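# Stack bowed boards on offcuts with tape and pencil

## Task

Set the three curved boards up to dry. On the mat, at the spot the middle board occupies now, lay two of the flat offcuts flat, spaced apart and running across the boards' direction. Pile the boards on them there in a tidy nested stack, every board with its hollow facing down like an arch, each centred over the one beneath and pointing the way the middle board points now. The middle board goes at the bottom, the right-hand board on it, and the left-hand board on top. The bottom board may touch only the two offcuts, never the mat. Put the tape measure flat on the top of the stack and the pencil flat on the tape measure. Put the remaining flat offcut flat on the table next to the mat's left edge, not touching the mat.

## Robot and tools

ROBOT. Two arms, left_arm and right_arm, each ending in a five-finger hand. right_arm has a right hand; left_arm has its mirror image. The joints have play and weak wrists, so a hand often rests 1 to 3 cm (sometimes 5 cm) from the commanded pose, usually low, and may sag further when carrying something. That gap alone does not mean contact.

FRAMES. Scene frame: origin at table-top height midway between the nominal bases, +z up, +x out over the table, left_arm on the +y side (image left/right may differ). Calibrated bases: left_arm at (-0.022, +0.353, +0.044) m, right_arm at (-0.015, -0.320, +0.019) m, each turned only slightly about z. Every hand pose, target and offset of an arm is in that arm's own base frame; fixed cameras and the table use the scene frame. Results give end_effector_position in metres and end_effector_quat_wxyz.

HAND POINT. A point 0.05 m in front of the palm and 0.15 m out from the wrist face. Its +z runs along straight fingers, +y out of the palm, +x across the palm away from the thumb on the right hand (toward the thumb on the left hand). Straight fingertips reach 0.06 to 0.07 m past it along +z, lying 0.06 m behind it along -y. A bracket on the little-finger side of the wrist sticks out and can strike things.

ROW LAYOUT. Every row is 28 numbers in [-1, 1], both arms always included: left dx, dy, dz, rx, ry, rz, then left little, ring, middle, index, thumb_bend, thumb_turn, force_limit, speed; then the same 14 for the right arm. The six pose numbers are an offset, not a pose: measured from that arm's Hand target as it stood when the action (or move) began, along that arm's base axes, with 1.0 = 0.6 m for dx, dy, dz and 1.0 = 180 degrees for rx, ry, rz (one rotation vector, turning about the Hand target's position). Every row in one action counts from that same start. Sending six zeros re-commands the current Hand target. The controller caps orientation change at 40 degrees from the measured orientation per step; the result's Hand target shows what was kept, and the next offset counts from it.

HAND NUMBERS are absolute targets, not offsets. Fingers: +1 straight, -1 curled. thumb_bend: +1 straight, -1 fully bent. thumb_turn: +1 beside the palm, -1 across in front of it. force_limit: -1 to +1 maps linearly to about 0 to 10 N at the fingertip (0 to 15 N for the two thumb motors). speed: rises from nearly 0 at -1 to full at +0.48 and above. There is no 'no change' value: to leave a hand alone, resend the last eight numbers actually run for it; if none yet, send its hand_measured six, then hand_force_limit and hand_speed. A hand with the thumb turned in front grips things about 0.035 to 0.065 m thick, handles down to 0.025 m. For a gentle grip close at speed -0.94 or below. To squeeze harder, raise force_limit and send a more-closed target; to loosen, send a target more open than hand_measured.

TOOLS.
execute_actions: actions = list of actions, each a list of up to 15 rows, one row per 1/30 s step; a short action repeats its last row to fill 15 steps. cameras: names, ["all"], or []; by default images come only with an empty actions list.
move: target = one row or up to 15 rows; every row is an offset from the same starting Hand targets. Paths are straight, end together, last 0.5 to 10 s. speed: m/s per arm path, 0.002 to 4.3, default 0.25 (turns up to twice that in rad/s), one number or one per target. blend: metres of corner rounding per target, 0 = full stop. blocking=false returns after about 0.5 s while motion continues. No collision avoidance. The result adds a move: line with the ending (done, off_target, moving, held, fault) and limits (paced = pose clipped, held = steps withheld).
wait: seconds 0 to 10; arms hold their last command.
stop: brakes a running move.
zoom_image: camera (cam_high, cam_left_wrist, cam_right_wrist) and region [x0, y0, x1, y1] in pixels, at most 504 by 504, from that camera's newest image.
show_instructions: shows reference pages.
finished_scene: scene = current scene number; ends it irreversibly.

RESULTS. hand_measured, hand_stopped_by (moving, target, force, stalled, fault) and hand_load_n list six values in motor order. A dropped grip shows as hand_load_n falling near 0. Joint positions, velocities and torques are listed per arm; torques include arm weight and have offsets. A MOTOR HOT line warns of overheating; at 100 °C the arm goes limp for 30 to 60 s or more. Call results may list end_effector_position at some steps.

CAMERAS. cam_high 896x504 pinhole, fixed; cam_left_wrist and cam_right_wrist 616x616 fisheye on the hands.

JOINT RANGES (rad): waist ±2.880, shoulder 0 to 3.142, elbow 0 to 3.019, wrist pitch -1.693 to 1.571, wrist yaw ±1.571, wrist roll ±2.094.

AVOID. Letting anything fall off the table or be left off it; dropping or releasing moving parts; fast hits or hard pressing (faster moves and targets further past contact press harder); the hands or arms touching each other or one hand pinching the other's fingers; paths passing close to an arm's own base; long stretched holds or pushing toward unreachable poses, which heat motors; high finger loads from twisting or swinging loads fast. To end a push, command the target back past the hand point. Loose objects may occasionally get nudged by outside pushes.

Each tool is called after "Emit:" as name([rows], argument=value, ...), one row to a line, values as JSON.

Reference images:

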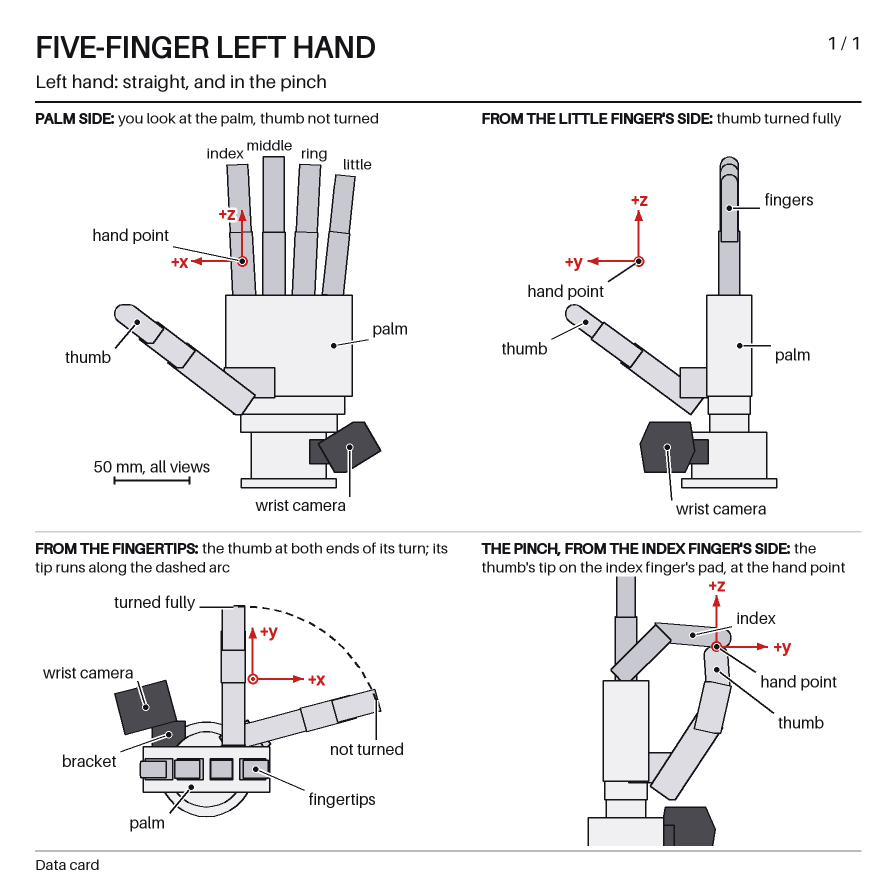

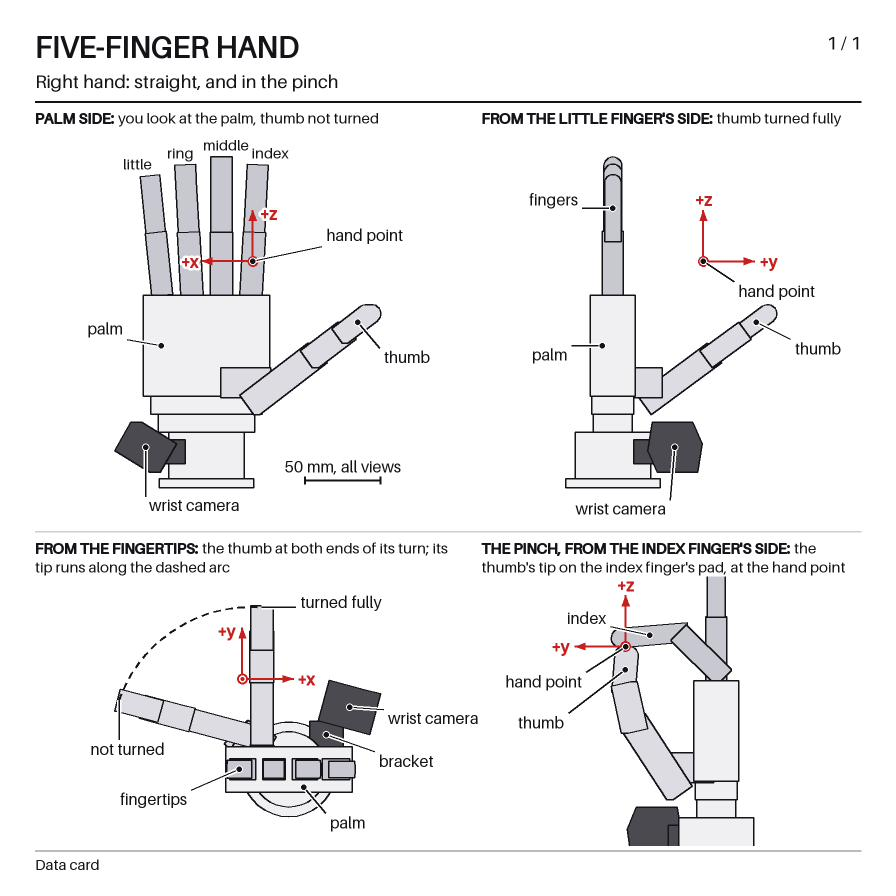

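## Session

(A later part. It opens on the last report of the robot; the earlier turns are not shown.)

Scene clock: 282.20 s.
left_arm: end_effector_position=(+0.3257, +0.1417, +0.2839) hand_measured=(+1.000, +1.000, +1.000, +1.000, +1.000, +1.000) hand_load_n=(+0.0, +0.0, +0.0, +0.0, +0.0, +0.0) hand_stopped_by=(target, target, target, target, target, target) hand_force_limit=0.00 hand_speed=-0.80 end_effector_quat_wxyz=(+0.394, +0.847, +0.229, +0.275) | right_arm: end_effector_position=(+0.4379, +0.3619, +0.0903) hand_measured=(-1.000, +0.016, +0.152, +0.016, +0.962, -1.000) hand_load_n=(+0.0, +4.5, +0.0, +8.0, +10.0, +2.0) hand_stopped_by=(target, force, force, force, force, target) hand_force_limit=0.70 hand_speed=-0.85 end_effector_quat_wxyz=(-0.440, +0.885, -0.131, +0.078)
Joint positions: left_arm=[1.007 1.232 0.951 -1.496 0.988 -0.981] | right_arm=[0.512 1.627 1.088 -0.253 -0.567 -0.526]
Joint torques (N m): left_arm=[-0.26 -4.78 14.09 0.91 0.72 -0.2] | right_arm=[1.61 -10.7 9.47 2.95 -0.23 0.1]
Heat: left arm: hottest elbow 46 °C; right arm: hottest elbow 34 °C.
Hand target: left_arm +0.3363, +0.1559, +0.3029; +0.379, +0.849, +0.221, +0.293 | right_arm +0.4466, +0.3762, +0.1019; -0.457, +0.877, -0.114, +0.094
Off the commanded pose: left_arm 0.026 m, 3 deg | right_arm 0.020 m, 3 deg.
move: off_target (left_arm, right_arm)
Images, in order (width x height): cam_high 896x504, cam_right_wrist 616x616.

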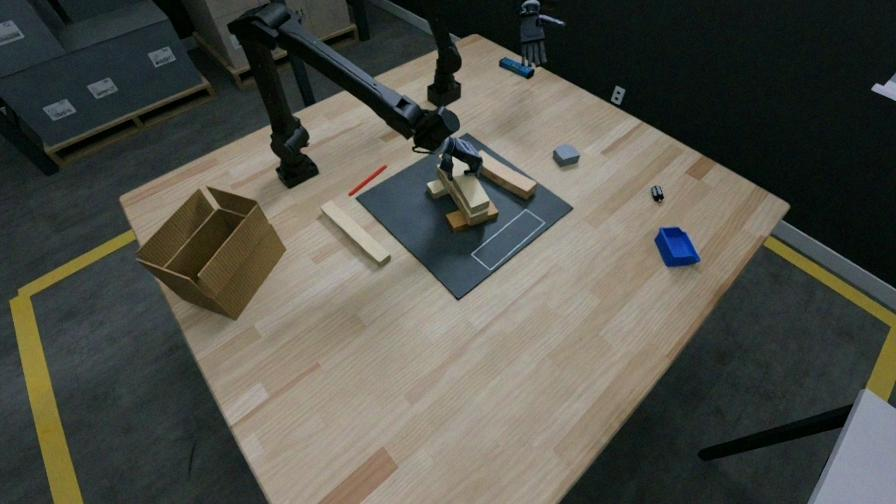

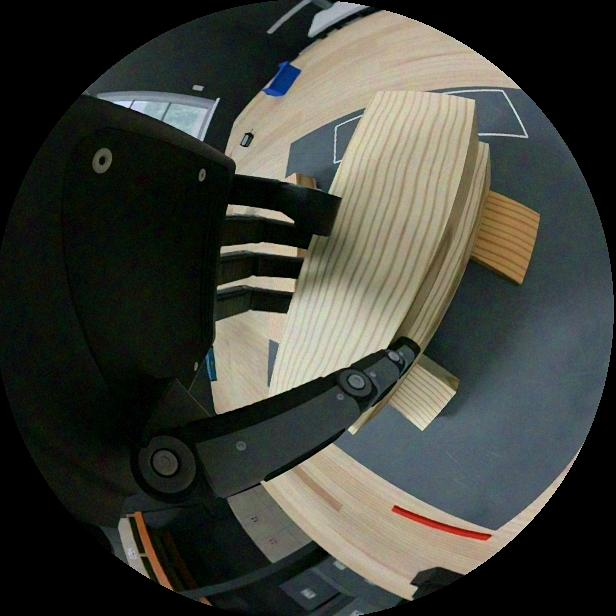

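Emit:
move([
  [0,0,0,0,0,0,1,1,1,1,1,1,0,-0.8,-0.006,0,-0.008,-0.004,0.022,0,-1,-0.25,-0.25,-0.25,0.6,-1,0.7,-0.85],
], speed=[0.05], cameras=["cam_high","cam_right_wrist"])

Emit:
zoom_image(camera="cam_high", region=[430, 145, 500, 235])

Scene clock: 285.37 s.
left_arm: end_effector_position=(+0.3257, +0.1417, +0.2839) hand_measured=(+1.000, +1.000, +1.000, +1.000, +1.000, +1.000) hand_load_n=(+0.0, +0.0, +0.0, +0.0, +0.0, +0.0) hand_stopped_by=(target, target, target, target, target, target) hand_force_limit=0.00 hand_speed=-0.80 end_effector_quat_wxyz=(+0.394, +0.847, +0.229, +0.275) | right_arm: end_effector_position=(+0.4371, +0.3616, +0.0897) hand_measured=(-1.000, +0.016, +0.152, +0.016, +0.962, -1.000) hand_load_n=(+0.0, +4.5, +0.0, +9.0, +9.5, +3.5) hand_stopped_by=(target, force, force, force, force, target) hand_force_limit=0.70 hand_speed=-0.85 end_effector_quat_wxyz=(-0.440, +0.885, -0.133, +0.071)
Joint positions: left_arm=[1.007 1.232 0.951 -1.496 0.988 -0.981] | right_arm=[0.509 1.632 1.093 -0.263 -0.578 -0.525]
Joint torques (N m): left_arm=[-0.79 -5.19 13.91 0.87 0.7 -0.2] | right_arm=[1.2 -9.41 11.82 0.84 -0.53 0.21]
Heat: left arm: hottest elbow 46 °C; right arm: hottest elbow 34 °C.
Hand target: left_arm +0.3363, +0.1559, +0.3029; +0.379, +0.849, +0.221, +0.293 | right_arm +0.4430, +0.3762, +0.0971; -0.447, +0.883, -0.129, +0.064
Off the commanded pose: left_arm 0.026 m, 3 deg | right_arm 0.017 m, 1 deg.
move: off_target (left_arm, right_arm)
Images, in order (width x height): cam_high 896x504, cam_right_wrist 616x616.

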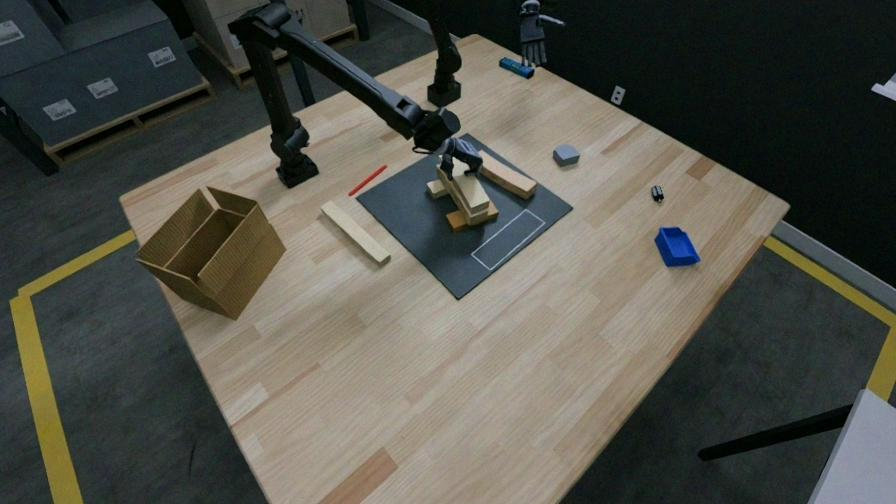

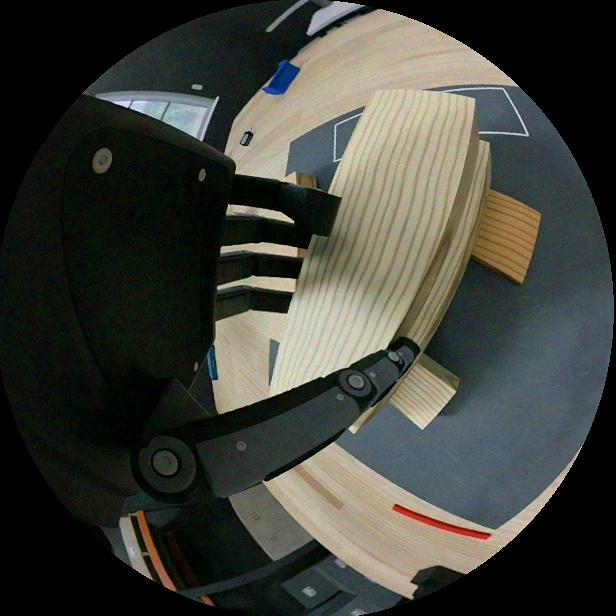

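Scaled by 5.600 from the camera's 896x504 image, which has a finer 1280x720 frame.

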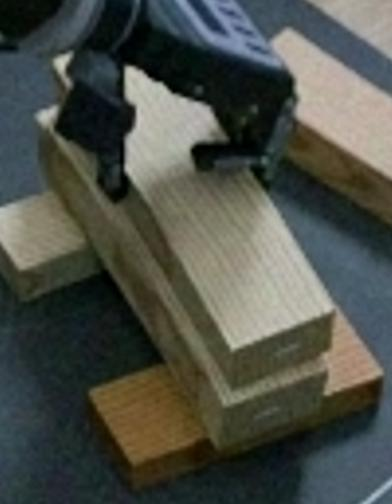

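Emit:
zoom_image(camera="cam_high", region=[435, 150, 475, 190])

Emit:
zoom_image(camera="cam_right_wrist", region=[340, 300, 500, 460])

Emit:
zoom_image(camera="cam_high", region=[455, 180, 505, 230])

Scaled by 12.600 from the camera's 896x504 image, which has a finer 1280x720 frame.

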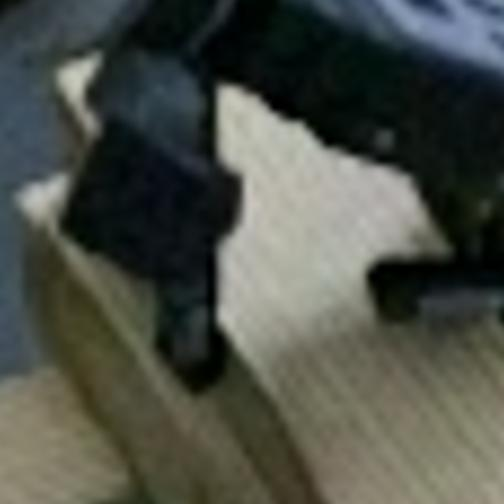

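Scaled by 3.150 from the camera's 616x616 image, which has a finer 880x880 frame.

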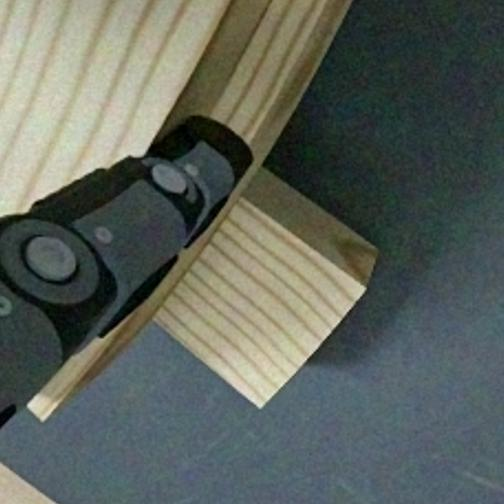

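Scaled by 10.080 from the camera's 896x504 image, which has a finer 1280x720 frame.

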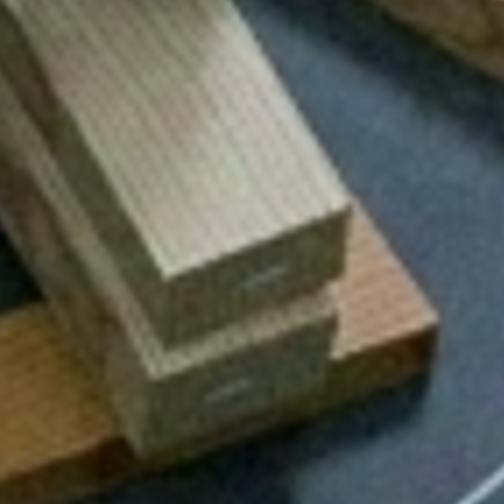

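Emit:
move([
  [0,0,0,0,0,0,1,1,1,1,1,1,0,-0.8,0,-0.004,0.008,0,0,0,-1,-0.25,-0.25,-0.25,0.6,-1,0.7,-0.85],
  [0,0,0,0,0,0,1,1,1,1,1,1,0,-0.8,0,-0.004,0.008,0,0,0,-1,0.03,0.165,0.03,0.6,-1,0.7,-0.9],
  [0,0,0,0,0,0,1,1,1,1,1,1,0,-0.8,0,-0.004,0.008,0,0,0,-1,0.045,0.18,0.045,0.6,-1,0.7,-0.9],
  [0,0,0,0,0,0,1,1,1,1,1,1,0,-0.8,0,-0.004,0.008,0,0,0,-1,0.06,0.2,0.06,0.6,-1,0.7,-0.9],
], speed=[0.05,0.05,0.05,0.05], cameras=["cam_high","cam_right_wrist"])

Emit:
zoom_image(camera="cam_high", region=[455, 180, 505, 230])

Scene clock: 295.77 s.
left_arm: end_effector_position=(+0.3257, +0.1417, +0.2839) hand_measured=(+1.000, +1.000, +1.000, +1.000, +1.000, +1.000) hand_load_n=(+0.0, +0.0, +0.0, +0.0, +0.0, +0.0) hand_stopped_by=(target, target, target, target, target, target) hand_force_limit=0.00 hand_speed=-0.80 end_effector_quat_wxyz=(+0.394, +0.847, +0.229, +0.275) | right_arm: end_effector_position=(+0.4323, +0.3614, +0.0867) hand_measured=(-1.000, +0.060, +0.200, +0.060, +0.958, -1.000) hand_load_n=(+0.0, +0.0, +0.0, +0.0, +0.0, +0.0) hand_stopped_by=(target, target, target, target, force, target) hand_force_limit=0.70 hand_speed=-0.90 end_effector_quat_wxyz=(-0.436, +0.888, -0.137, +0.059)
Joint positions: left_arm=[1.007 1.232 0.951 -1.496 0.988 -0.981] | right_arm=[0.511 1.637 1.096 -0.284 -0.584 -0.52]
Joint torques (N m): left_arm=[-0.67 -5.07 14.02 0.81 0.7 -0.2] | right_arm=[0.97 -10.4 11.84 1.06 -0.41 0.17]
Heat: left arm: hottest elbow 46 °C; right arm: hottest elbow 35 °C.
Hand target: left_arm +0.3363, +0.1559, +0.3029; +0.379, +0.849, +0.221, +0.293 | right_arm +0.4430, +0.3738, +0.1019; -0.447, +0.883, -0.129, +0.064
Off the commanded pose: left_arm 0.026 m, 3 deg | right_arm 0.022 m, 2 deg.
move: off_target (left_arm, right_arm); target 2's new numbers were sent with right_arm's hand 0.019 m and 1 deg from that target; target 3's new numbers were sent with right_arm's hand 0.019 m and 1 deg from that target; target 4's new numbers were sent with right_arm's hand 0.022 m and 1 deg from that target
Images, in order (width x height): cam_high 896x504, cam_right_wrist 616x616.

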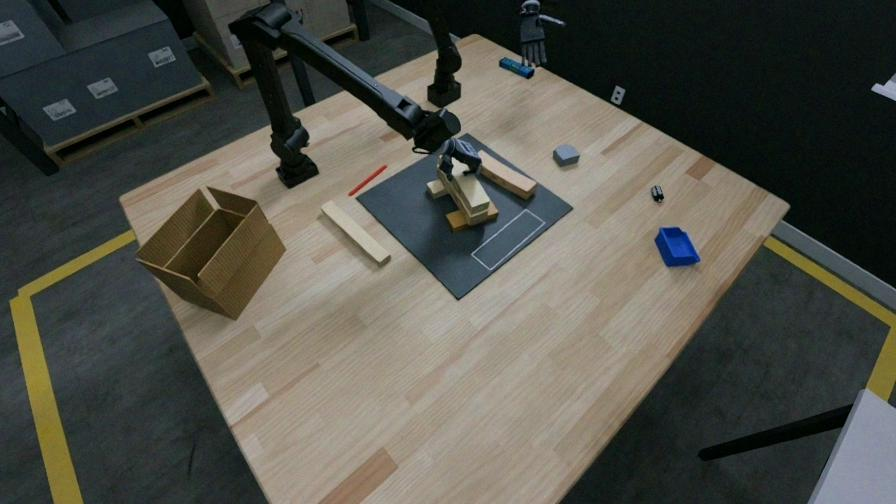

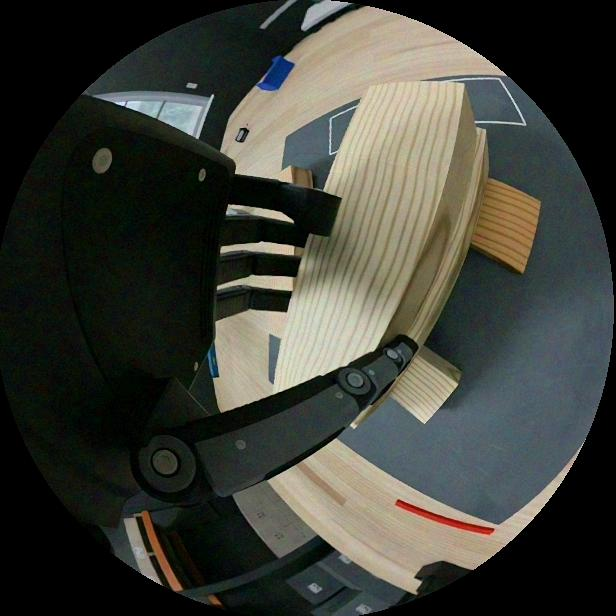

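Scaled by 10.080 from the camera's 896x504 image, which has a finer 1280x720 frame.

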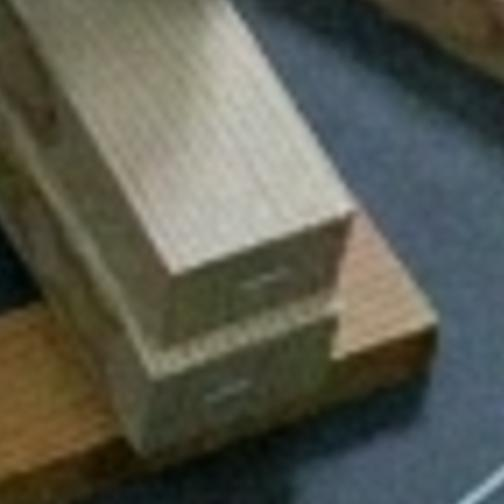

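Emit:
move([
  [0,0,0,0,0,0,1,1,1,1,1,1,0,-0.8,0,-0.002,0.01,0,0,0,-1,0.15,0.28,0.15,1,-1,0.7,-0.85],
  [0,0,0,0,0,0,1,1,1,1,1,1,0,-0.8,0,-0.002,0.01,0,0,0,-1,0.45,0.45,0.45,1,-1,0.7,-0.6],
], speed=[0.05,0.05], cameras=["cam_high","cam_right_wrist"])

Emit:
zoom_image(camera="cam_high", region=[430, 145, 500, 235])

Emit:
zoom_image(camera="cam_right_wrist", region=[240, 60, 560, 440])

Scene clock: 300.43 s.
left_arm: end_effector_position=(+0.3257, +0.1417, +0.2839) hand_measured=(+1.000, +1.000, +1.000, +1.000, +1.000, +1.000) hand_load_n=(+0.0, +0.0, +0.0, +0.0, +0.0, +0.0) hand_stopped_by=(target, target, target, target, target, target) hand_force_limit=0.00 hand_speed=-0.80 end_effector_quat_wxyz=(+0.394, +0.847, +0.229, +0.275) | right_arm: end_effector_position=(+0.4288, +0.3597, +0.0849) hand_measured=(-1.000, +0.450, +0.450, +0.450, +1.000, -1.000) hand_load_n=(+0.0, +0.0, -0.5, +0.0, +0.0, +0.0) hand_stopped_by=(target, target, target, target, target, target) hand_force_limit=0.70 hand_speed=-0.60 end_effector_quat_wxyz=(-0.432, +0.890, -0.139, +0.053)
Joint positions: left_arm=[1.007 1.232 0.951 -1.496 0.988 -0.981] | right_arm=[0.511 1.637 1.096 -0.301 -0.585 -0.52]
Joint torques (N m): left_arm=[-0.44 -5.48 14.06 0.92 0.74 -0.17] | right_arm=[0.67 -11.05 12.31 1.03 -0.42 0.16]
Heat: left arm: hottest elbow 46 °C; right arm: hottest elbow 36 °C.
Hand target: left_arm +0.3363, +0.1559, +0.3029; +0.379, +0.849, +0.221, +0.293 | right_arm +0.4430, +0.3726, +0.1079; -0.447, +0.883, -0.129, +0.064
Off the commanded pose: left_arm 0.026 m, 3 deg | right_arm 0.030 m, 3 deg.
move: off_target (left_arm, right_arm); target 2's new numbers were sent with right_arm's hand 0.030 m and 3 deg from that target
Images, in order (width x height): cam_high 896x504, cam_right_wrist 616x616.

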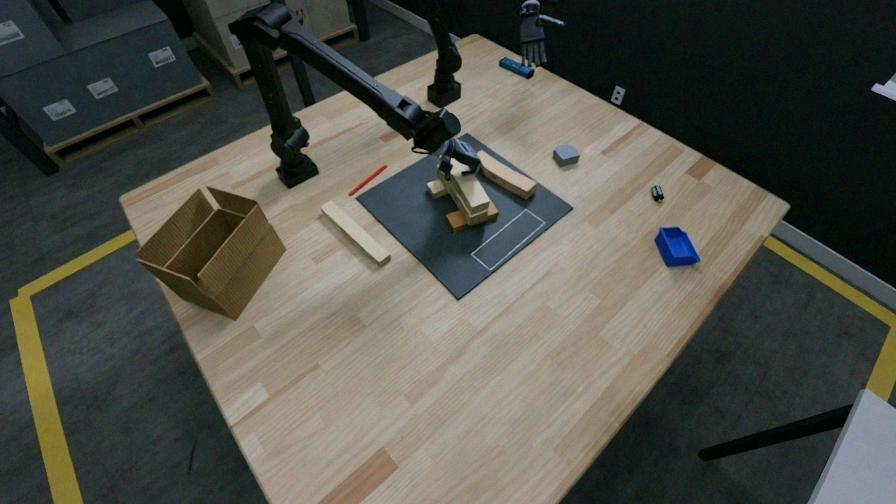

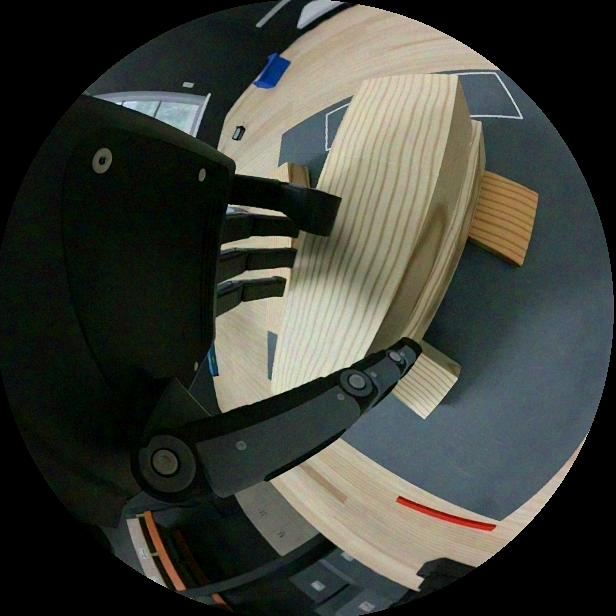

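Scaled by 5.600 from the camera's 896x504 image, which has a finer 1280x720 frame.

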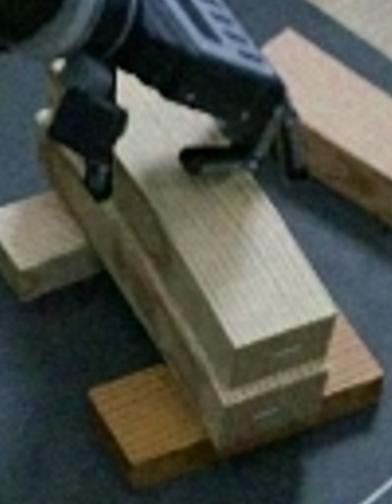

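Scaled by 1.326 from the camera's 616x616 image, which has a finer 880x880 frame.

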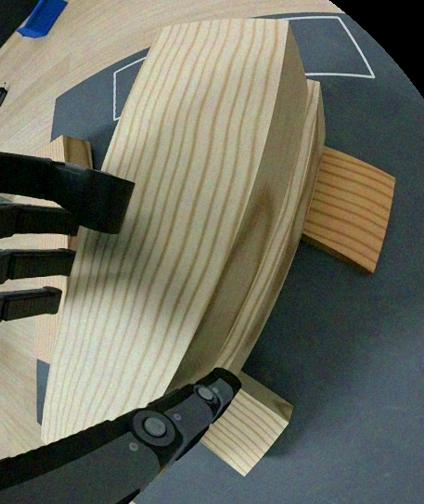

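Emit:
move([
  [0,0,0,0,0,0,1,1,1,1,1,1,0,-0.8,0.015,-0.01,0.1,0,0,0,-1,0.5,0.5,0.5,1,-1,0.7,-0.6],
  [0,0,0,0,0,0,1,1,1,1,1,1,0,-0.8,0.0,-0.25,0.3,0,0,0,0.6,0.6,0.6,0.6,1,-1,0.7,-0.6],
], speed=[0.06,0.2], cameras=["cam_high","cam_right_wrist"])

Emit:
zoom_image(camera="cam_high", region=[400, 140, 510, 250])

Emit:
zoom_image(camera="cam_right_wrist", region=[240, 120, 500, 380])

Scene clock: 307.20 s.
left_arm: end_effector_position=(+0.3257, +0.1417, +0.2839) hand_measured=(+1.000, +1.000, +1.000, +1.000, +1.000, +1.000) hand_load_n=(+0.0, +0.0, +0.0, +0.0, -0.5, +0.0) hand_stopped_by=(target, target, target, target, target, target) hand_force_limit=0.00 hand_speed=-0.80 end_effector_quat_wxyz=(+0.394, +0.847, +0.229, +0.275) | right_arm: end_effector_position=(+0.4292, +0.2224, +0.2528) hand_measured=(+0.600, +0.600, +0.600, +0.600, +1.000, -1.000) hand_load_n=(+0.0, +0.0, +0.0, +0.0, +0.0, +0.0) hand_stopped_by=(target, target, target, target, target, target) hand_force_limit=0.70 hand_speed=-0.60 end_effector_quat_wxyz=(-0.432, +0.889, -0.149, +0.032)
Joint positions: left_arm=[1.007 1.232 0.951 -1.496 0.988 -0.981] | right_arm=[0.228 1.419 1.335 -0.974 -0.771 -0.798]
Joint torques (N m): left_arm=[-0.44 -5.25 13.96 0.9 0.73 -0.18] | right_arm=[-0.38 -10.23 14.11 0.73 -0.57 -0.01]
Heat: left arm: hottest elbow 46 °C; right arm: hottest elbow 36 °C.
Hand target: left_arm +0.3363, +0.1559, +0.3029; +0.379, +0.849, +0.221, +0.293 | right_arm +0.4430, +0.2226, +0.2879; -0.447, +0.883, -0.129, +0.064
Off the commanded pose: left_arm 0.026 m, 3 deg | right_arm 0.038 m, 5 deg.
move: off_target (left_arm, right_arm); target 2's new numbers were sent with right_arm's hand 0.038 m and 5 deg from that target
Images, in order (width x height): cam_high 896x504, cam_right_wrist 616x616.

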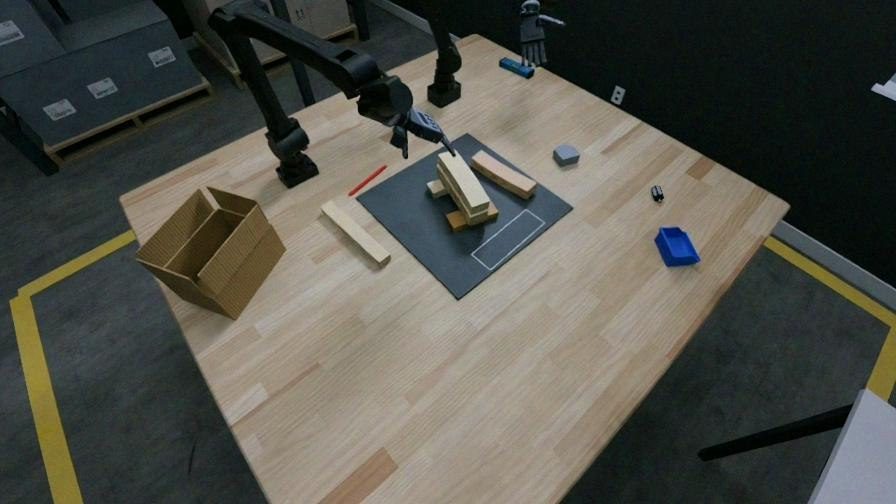

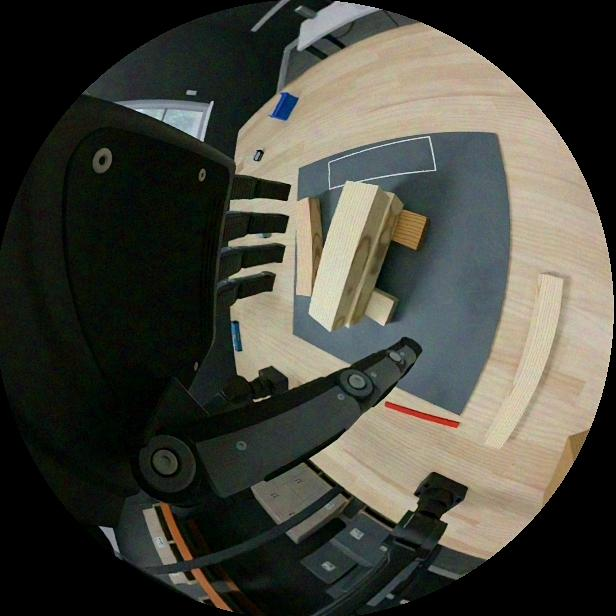

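Scaled by 4.582 from the camera's 896x504 image, which has a finer 1280x720 frame.

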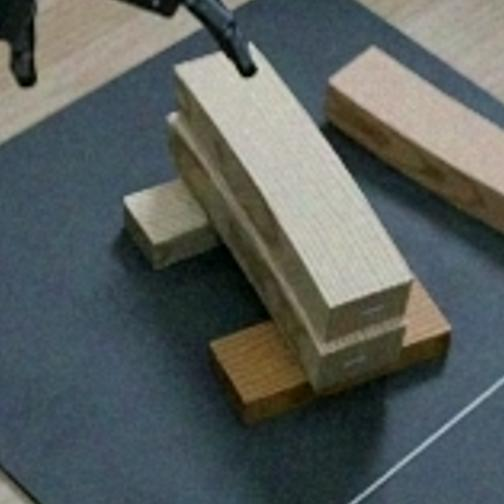

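Scaled by 1.938 from the camera's 616x616 image, which has a finer 880x880 frame.

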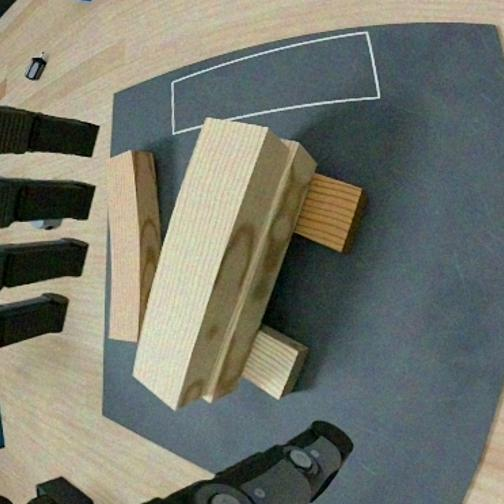

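Emit:
move([
  [0,0,0,0,0,0,1,1,1,1,1,1,0,-0.8,0.0,0.252,-0.15,-0.006,0.004,0,0.5,0.5,0.5,0.5,1,-1,0.7,-0.2],
  [0,0,0,0,0,0,1,1,1,1,1,1,0,-0.8,-0.002,0.254,-0.28,-0.006,0.004,0,0.5,0.5,0.5,0.5,1,-1,0.7,-0.6],
], speed=[0.2,0.1], blend=[0.02,0], cameras=["cam_high","cam_right_wrist"])

Emit:
zoom_image(camera="cam_high", region=[400, 120, 510, 250])

Scene clock: 314.40 s.
left_arm: end_effector_position=(+0.3257, +0.1417, +0.2839) hand_measured=(+1.000, +1.000, +1.000, +1.000, +1.000, +1.000) hand_load_n=(+0.0, +0.0, +0.0, +0.0, +0.0, +0.0) hand_stopped_by=(target, target, target, target, target, target) hand_force_limit=0.00 hand_speed=-0.80 end_effector_quat_wxyz=(+0.394, +0.847, +0.229, +0.275) | right_arm: end_effector_position=(+0.4365, +0.3657, +0.1141) hand_measured=(+0.500, +0.500, +0.500, +0.500, +1.000, -1.000) hand_load_n=(+0.0, +0.0, +0.0, -0.5, +0.5, +0.0) hand_stopped_by=(target, target, target, target, target, target) hand_force_limit=0.70 hand_speed=-0.60 end_effector_quat_wxyz=(-0.428, +0.892, -0.137, +0.052)
Joint positions: left_arm=[1.007 1.232 0.951 -1.496 0.988 -0.981] | right_arm=[0.515 1.624 1.171 -0.396 -0.581 -0.526]
Joint torques (N m): left_arm=[-0.5 -4.95 14.02 0.91 0.73 -0.21] | right_arm=[1.49 -10.75 9.22 2.25 -0.15 0.21]
Heat: left arm: hottest elbow 46 °C; right arm: hottest elbow 36 °C.
Hand target: left_arm +0.3363, +0.1559, +0.3029; +0.379, +0.849, +0.221, +0.293 | right_arm +0.4418, +0.3750, +0.1199; -0.438, +0.887, -0.131, +0.060
Off the commanded pose: left_arm 0.026 m, 3 deg | right_arm 0.012 m, 2 deg.
move: off_target (left_arm, right_arm); target 2's new numbers were sent with right_arm's hand 0.012 m and 2 deg from that target
Images, in order (width x height): cam_high 896x504, cam_right_wrist 616x616.

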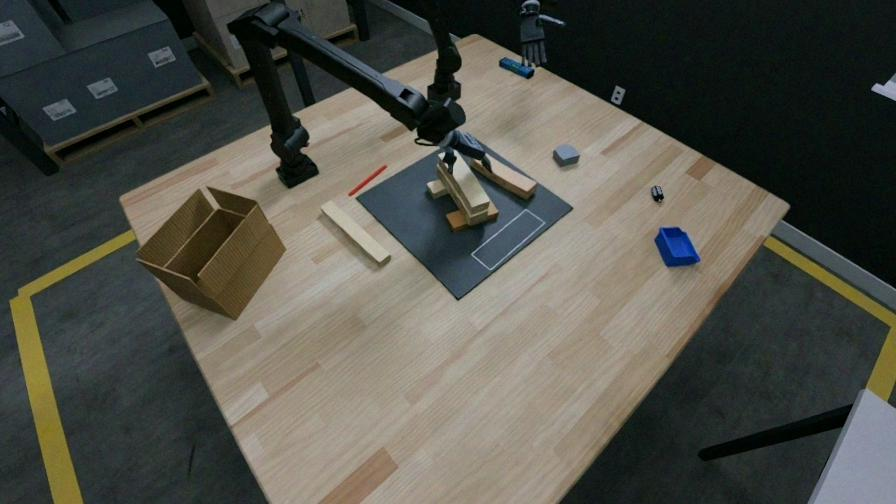

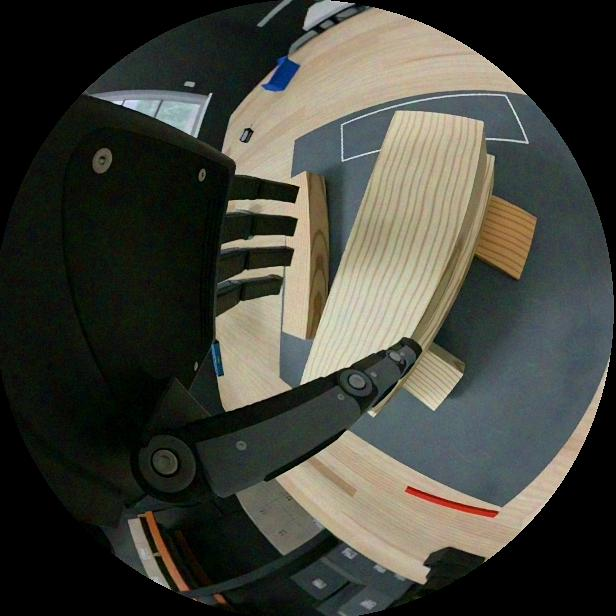

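Scaled by 3.877 from the camera's 896x504 image, which has a finer 1280x720 frame.

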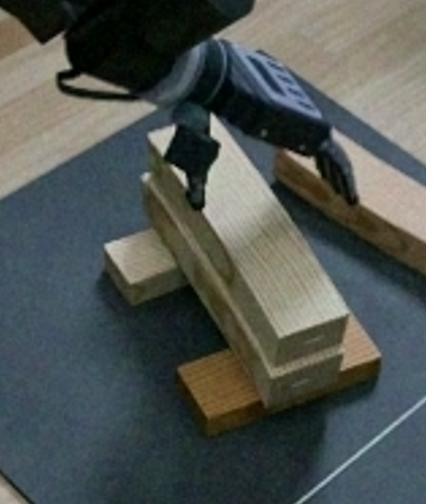

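Emit:
move([
  [0,0,0,0,0,0,1,1,1,1,1,1,0,-0.8,-0.004,-0.016,0,0,0,0,0.5,0.5,0.5,0.5,1,-1,0.7,-0.2],
  [0,0,0,0,0,0,1,1,1,1,1,1,0,-0.8,-0.004,-0.016,-0.028,0,0,0,0.5,0.5,0.5,0.5,1,-1,0.7,-0.6],
], speed=[0.1,0.05], cameras=["cam_high","cam_right_wrist"])

Emit:
zoom_image(camera="cam_high", region=[400, 120, 510, 250])

Scene clock: 318.20 s.
left_arm: end_effector_position=(+0.3257, +0.1417, +0.2839) hand_measured=(+1.000, +1.000, +1.000, +1.000, +1.000, +1.000) hand_load_n=(+0.0, +0.0, +0.0, +0.5, +0.0, +0.0) hand_stopped_by=(target, target, target, target, target, target) hand_force_limit=0.00 hand_speed=-0.80 end_effector_quat_wxyz=(+0.394, +0.847, +0.229, +0.275) | right_arm: end_effector_position=(+0.4308, +0.3627, +0.1013) hand_measured=(+0.500, +0.500, +0.500, +0.500, +1.000, -1.000) hand_load_n=(+0.0, +0.0, +0.0, +0.0, +0.0, +0.0) hand_stopped_by=(target, target, target, target, target, target) hand_force_limit=0.70 hand_speed=-0.60 end_effector_quat_wxyz=(-0.429, +0.891, -0.136, +0.052)
Joint positions: left_arm=[1.007 1.232 0.951 -1.496 0.988 -0.981] | right_arm=[0.515 1.624 1.133 -0.356 -0.582 -0.526]
Joint torques (N m): left_arm=[-0.97 -5.01 14.12 0.83 0.73 -0.18] | right_arm=[0.44 -10.34 8.84 2.25 -0.43 0.1]
Heat: left arm: hottest elbow 46 °C; right arm: hottest elbow 35 °C.
Hand target: left_arm +0.3363, +0.1559, +0.3029; +0.379, +0.849, +0.221, +0.293 | right_arm +0.4394, +0.3654, +0.1031; -0.438, +0.887, -0.131, +0.060
Off the commanded pose: left_arm 0.026 m, 3 deg | right_arm 0.009 m, 2 deg.
move: off_target (left_arm)
Images, in order (width x height): cam_high 896x504, cam_right_wrist 616x616.

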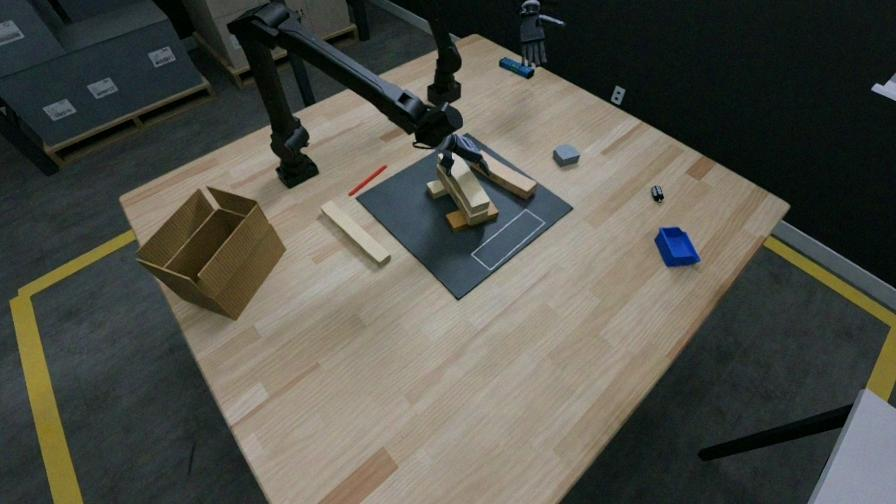

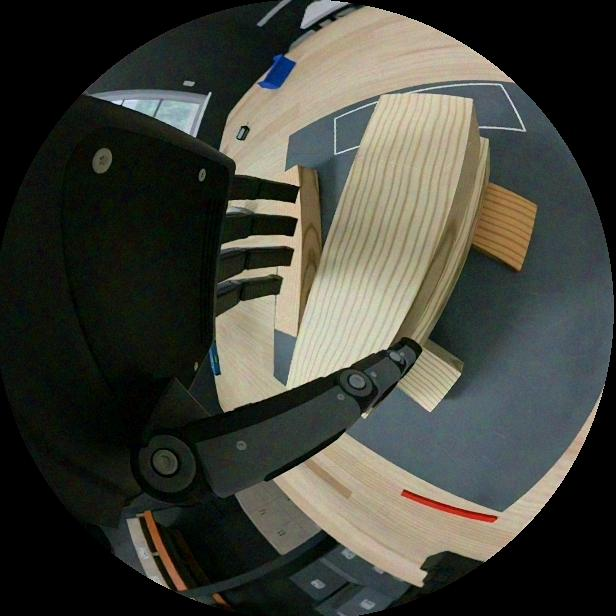

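Scaled by 3.877 from the camera's 896x504 image, which has a finer 1280x720 frame.

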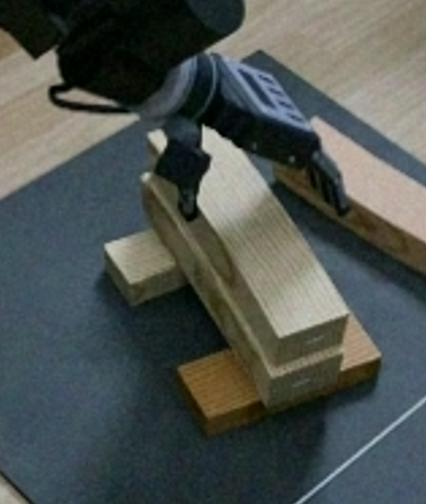

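Emit:
move([
  [0,0,0,0,0,0,1,1,1,1,1,1,0,-0.8,0,0,0,0,0,0,-0.25,-0.25,-0.25,-0.25,1,-1,-0.3,-0.85],
  [0,0,0,0,0,0,1,1,1,1,1,1,0,-0.8,0,0,0,0,0,0,-0.25,-0.25,-0.25,-0.25,0.6,-1,0.5,-0.85],
], speed=[0.1,0.05], cameras=["cam_high","cam_right_wrist"])

Emit:
zoom_image(camera="cam_high", region=[400, 120, 510, 250])

Scene clock: 321.97 s.
left_arm: end_effector_position=(+0.3257, +0.1417, +0.2839) hand_measured=(+1.000, +1.000, +1.000, +1.000, +1.000, +1.000) hand_load_n=(+0.0, +0.0, +0.0, +0.0, +0.0, +0.0) hand_stopped_by=(target, target, target, target, target, target) hand_force_limit=0.00 hand_speed=-0.80 end_effector_quat_wxyz=(+0.394, +0.847, +0.229, +0.275) | right_arm: end_effector_position=(+0.4308, +0.3635, +0.1011) hand_measured=(-0.250, -0.012, +0.018, -0.012, +0.982, -1.000) hand_load_n=(+0.0, +5.5, +6.0, +4.5, +11.5, +1.5) hand_stopped_by=(target, force, force, force, force, target) hand_force_limit=0.50 hand_speed=-0.85 end_effector_quat_wxyz=(-0.431, +0.891, -0.134, +0.051)
Joint positions: left_arm=[1.007 1.232 0.951 -1.496 0.988 -0.981] | right_arm=[0.515 1.626 1.133 -0.353 -0.587 -0.528]
Joint torques (N m): left_arm=[-0.38 -5.19 14.08 0.96 0.74 -0.18] | right_arm=[0.32 -10.46 8.88 2.17 -0.28 0.09]
Heat: left arm: hottest elbow 46 °C; right arm: hottest elbow 35 °C.
Hand target: left_arm +0.3363, +0.1559, +0.3029; +0.379, +0.849, +0.221, +0.293 | right_arm +0.4394, +0.3654, +0.1031; -0.438, +0.887, -0.131, +0.060
Off the commanded pose: left_arm 0.026 m, 3 deg | right_arm 0.009 m, 1 deg.
move: off_target (left_arm)
Images, in order (width x height): cam_high 896x504, cam_right_wrist 616x616.

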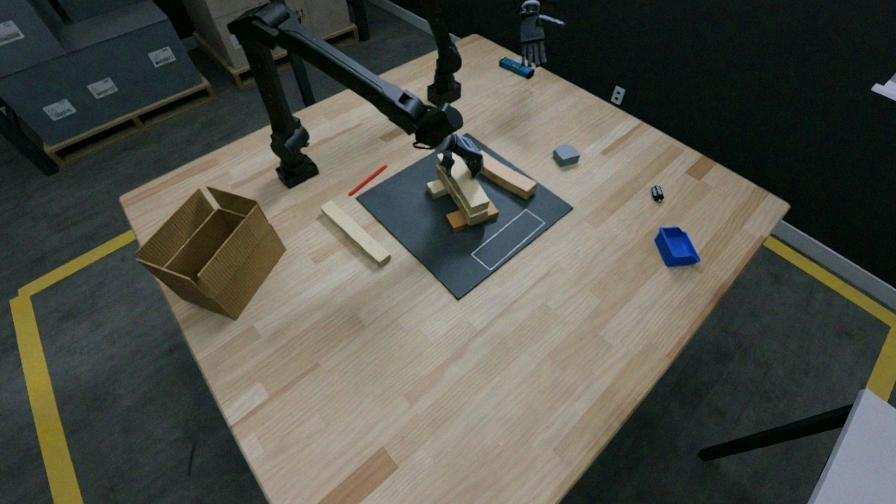

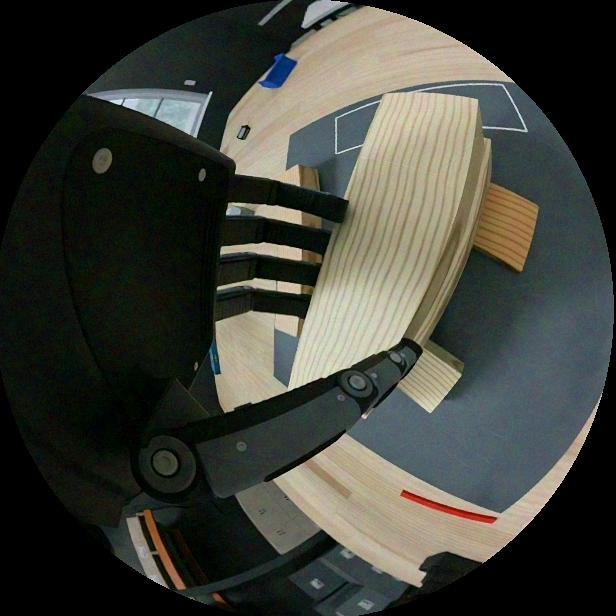

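Scaled by 3.877 from the camera's 896x504 image, which has a finer 1280x720 frame.

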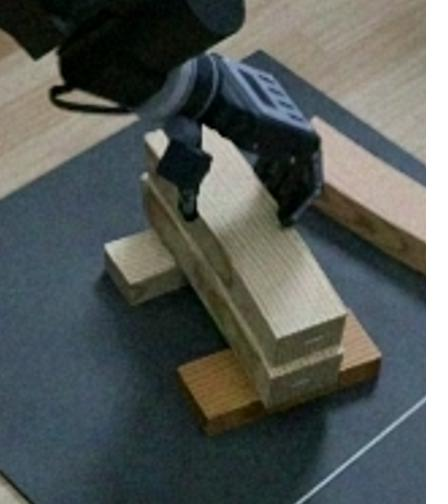

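Emit:
move([
  [0,0,0,0,0,0,1,1,1,1,1,1,0,-0.8,0.04,0.0,0.1,0.008,-0.02,0,-0.25,-0.25,-0.25,-0.25,0.6,-1,0.5,-0.85],
], speed=[0.06], cameras=["cam_high","cam_right_wrist"])

Emit:
zoom_image(camera="cam_high", region=[400, 120, 510, 250])

Scene clock: 324.53 s.
left_arm: end_effector_position=(+0.3257, +0.1417, +0.2839) hand_measured=(+1.000, +1.000, +1.000, +1.000, +1.000, +1.000) hand_load_n=(+0.0, +0.0, +0.0, +0.0, +0.0, +0.0) hand_stopped_by=(target, target, target, target, target, target) hand_force_limit=0.00 hand_speed=-0.80 end_effector_quat_wxyz=(+0.394, +0.847, +0.229, +0.275) | right_arm: end_effector_position=(+0.4287, +0.3569, +0.1036) hand_measured=(-0.250, -0.012, +0.018, -0.012, +0.982, -1.000) hand_load_n=(+0.0, +5.0, +6.0, +5.5, +11.5, +3.0) hand_stopped_by=(target, force, force, force, force, target) hand_force_limit=0.50 hand_speed=-0.85 end_effector_quat_wxyz=(-0.417, +0.898, -0.134, +0.041)
Joint positions: left_arm=[1.007 1.232 0.951 -1.496 0.988 -0.981] | right_arm=[0.509 1.626 1.156 -0.422 -0.587 -0.553]
Joint torques (N m): left_arm=[-0.56 -5.36 14 0.81 0.74 -0.19] | right_arm=[-0.73 -13.92 15.15 1.22 -0.53 0.04]
Heat: left arm: hottest elbow 46 °C; right arm: hottest elbow 35 °C.
Hand target: left_arm +0.3363, +0.1559, +0.3029; +0.379, +0.849, +0.221, +0.293 | right_arm +0.4634, +0.3654, +0.1631; -0.453, +0.880, -0.118, +0.086
Off the commanded pose: left_arm 0.026 m, 3 deg | right_arm 0.069 m, 7 deg.
move: off_target (left_arm, right_arm)
Images, in order (width x height): cam_high 896x504, cam_right_wrist 616x616.

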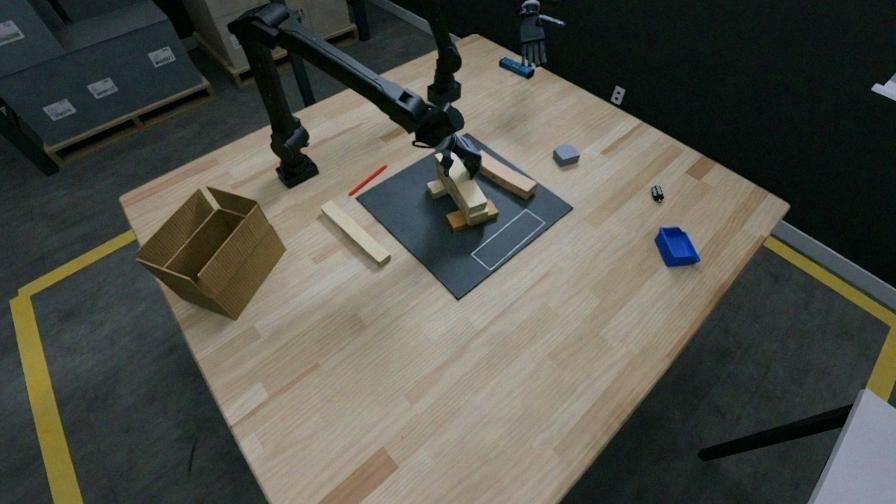

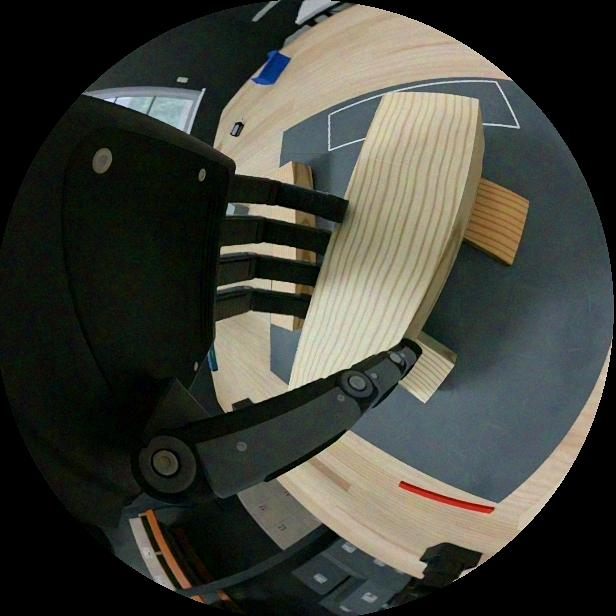

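Scaled by 3.877 from the camera's 896x504 image, which has a finer 1280x720 frame.

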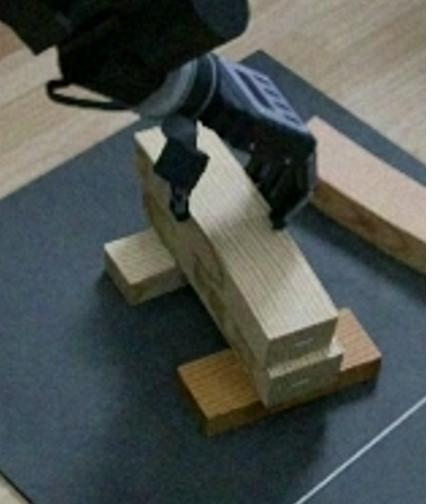

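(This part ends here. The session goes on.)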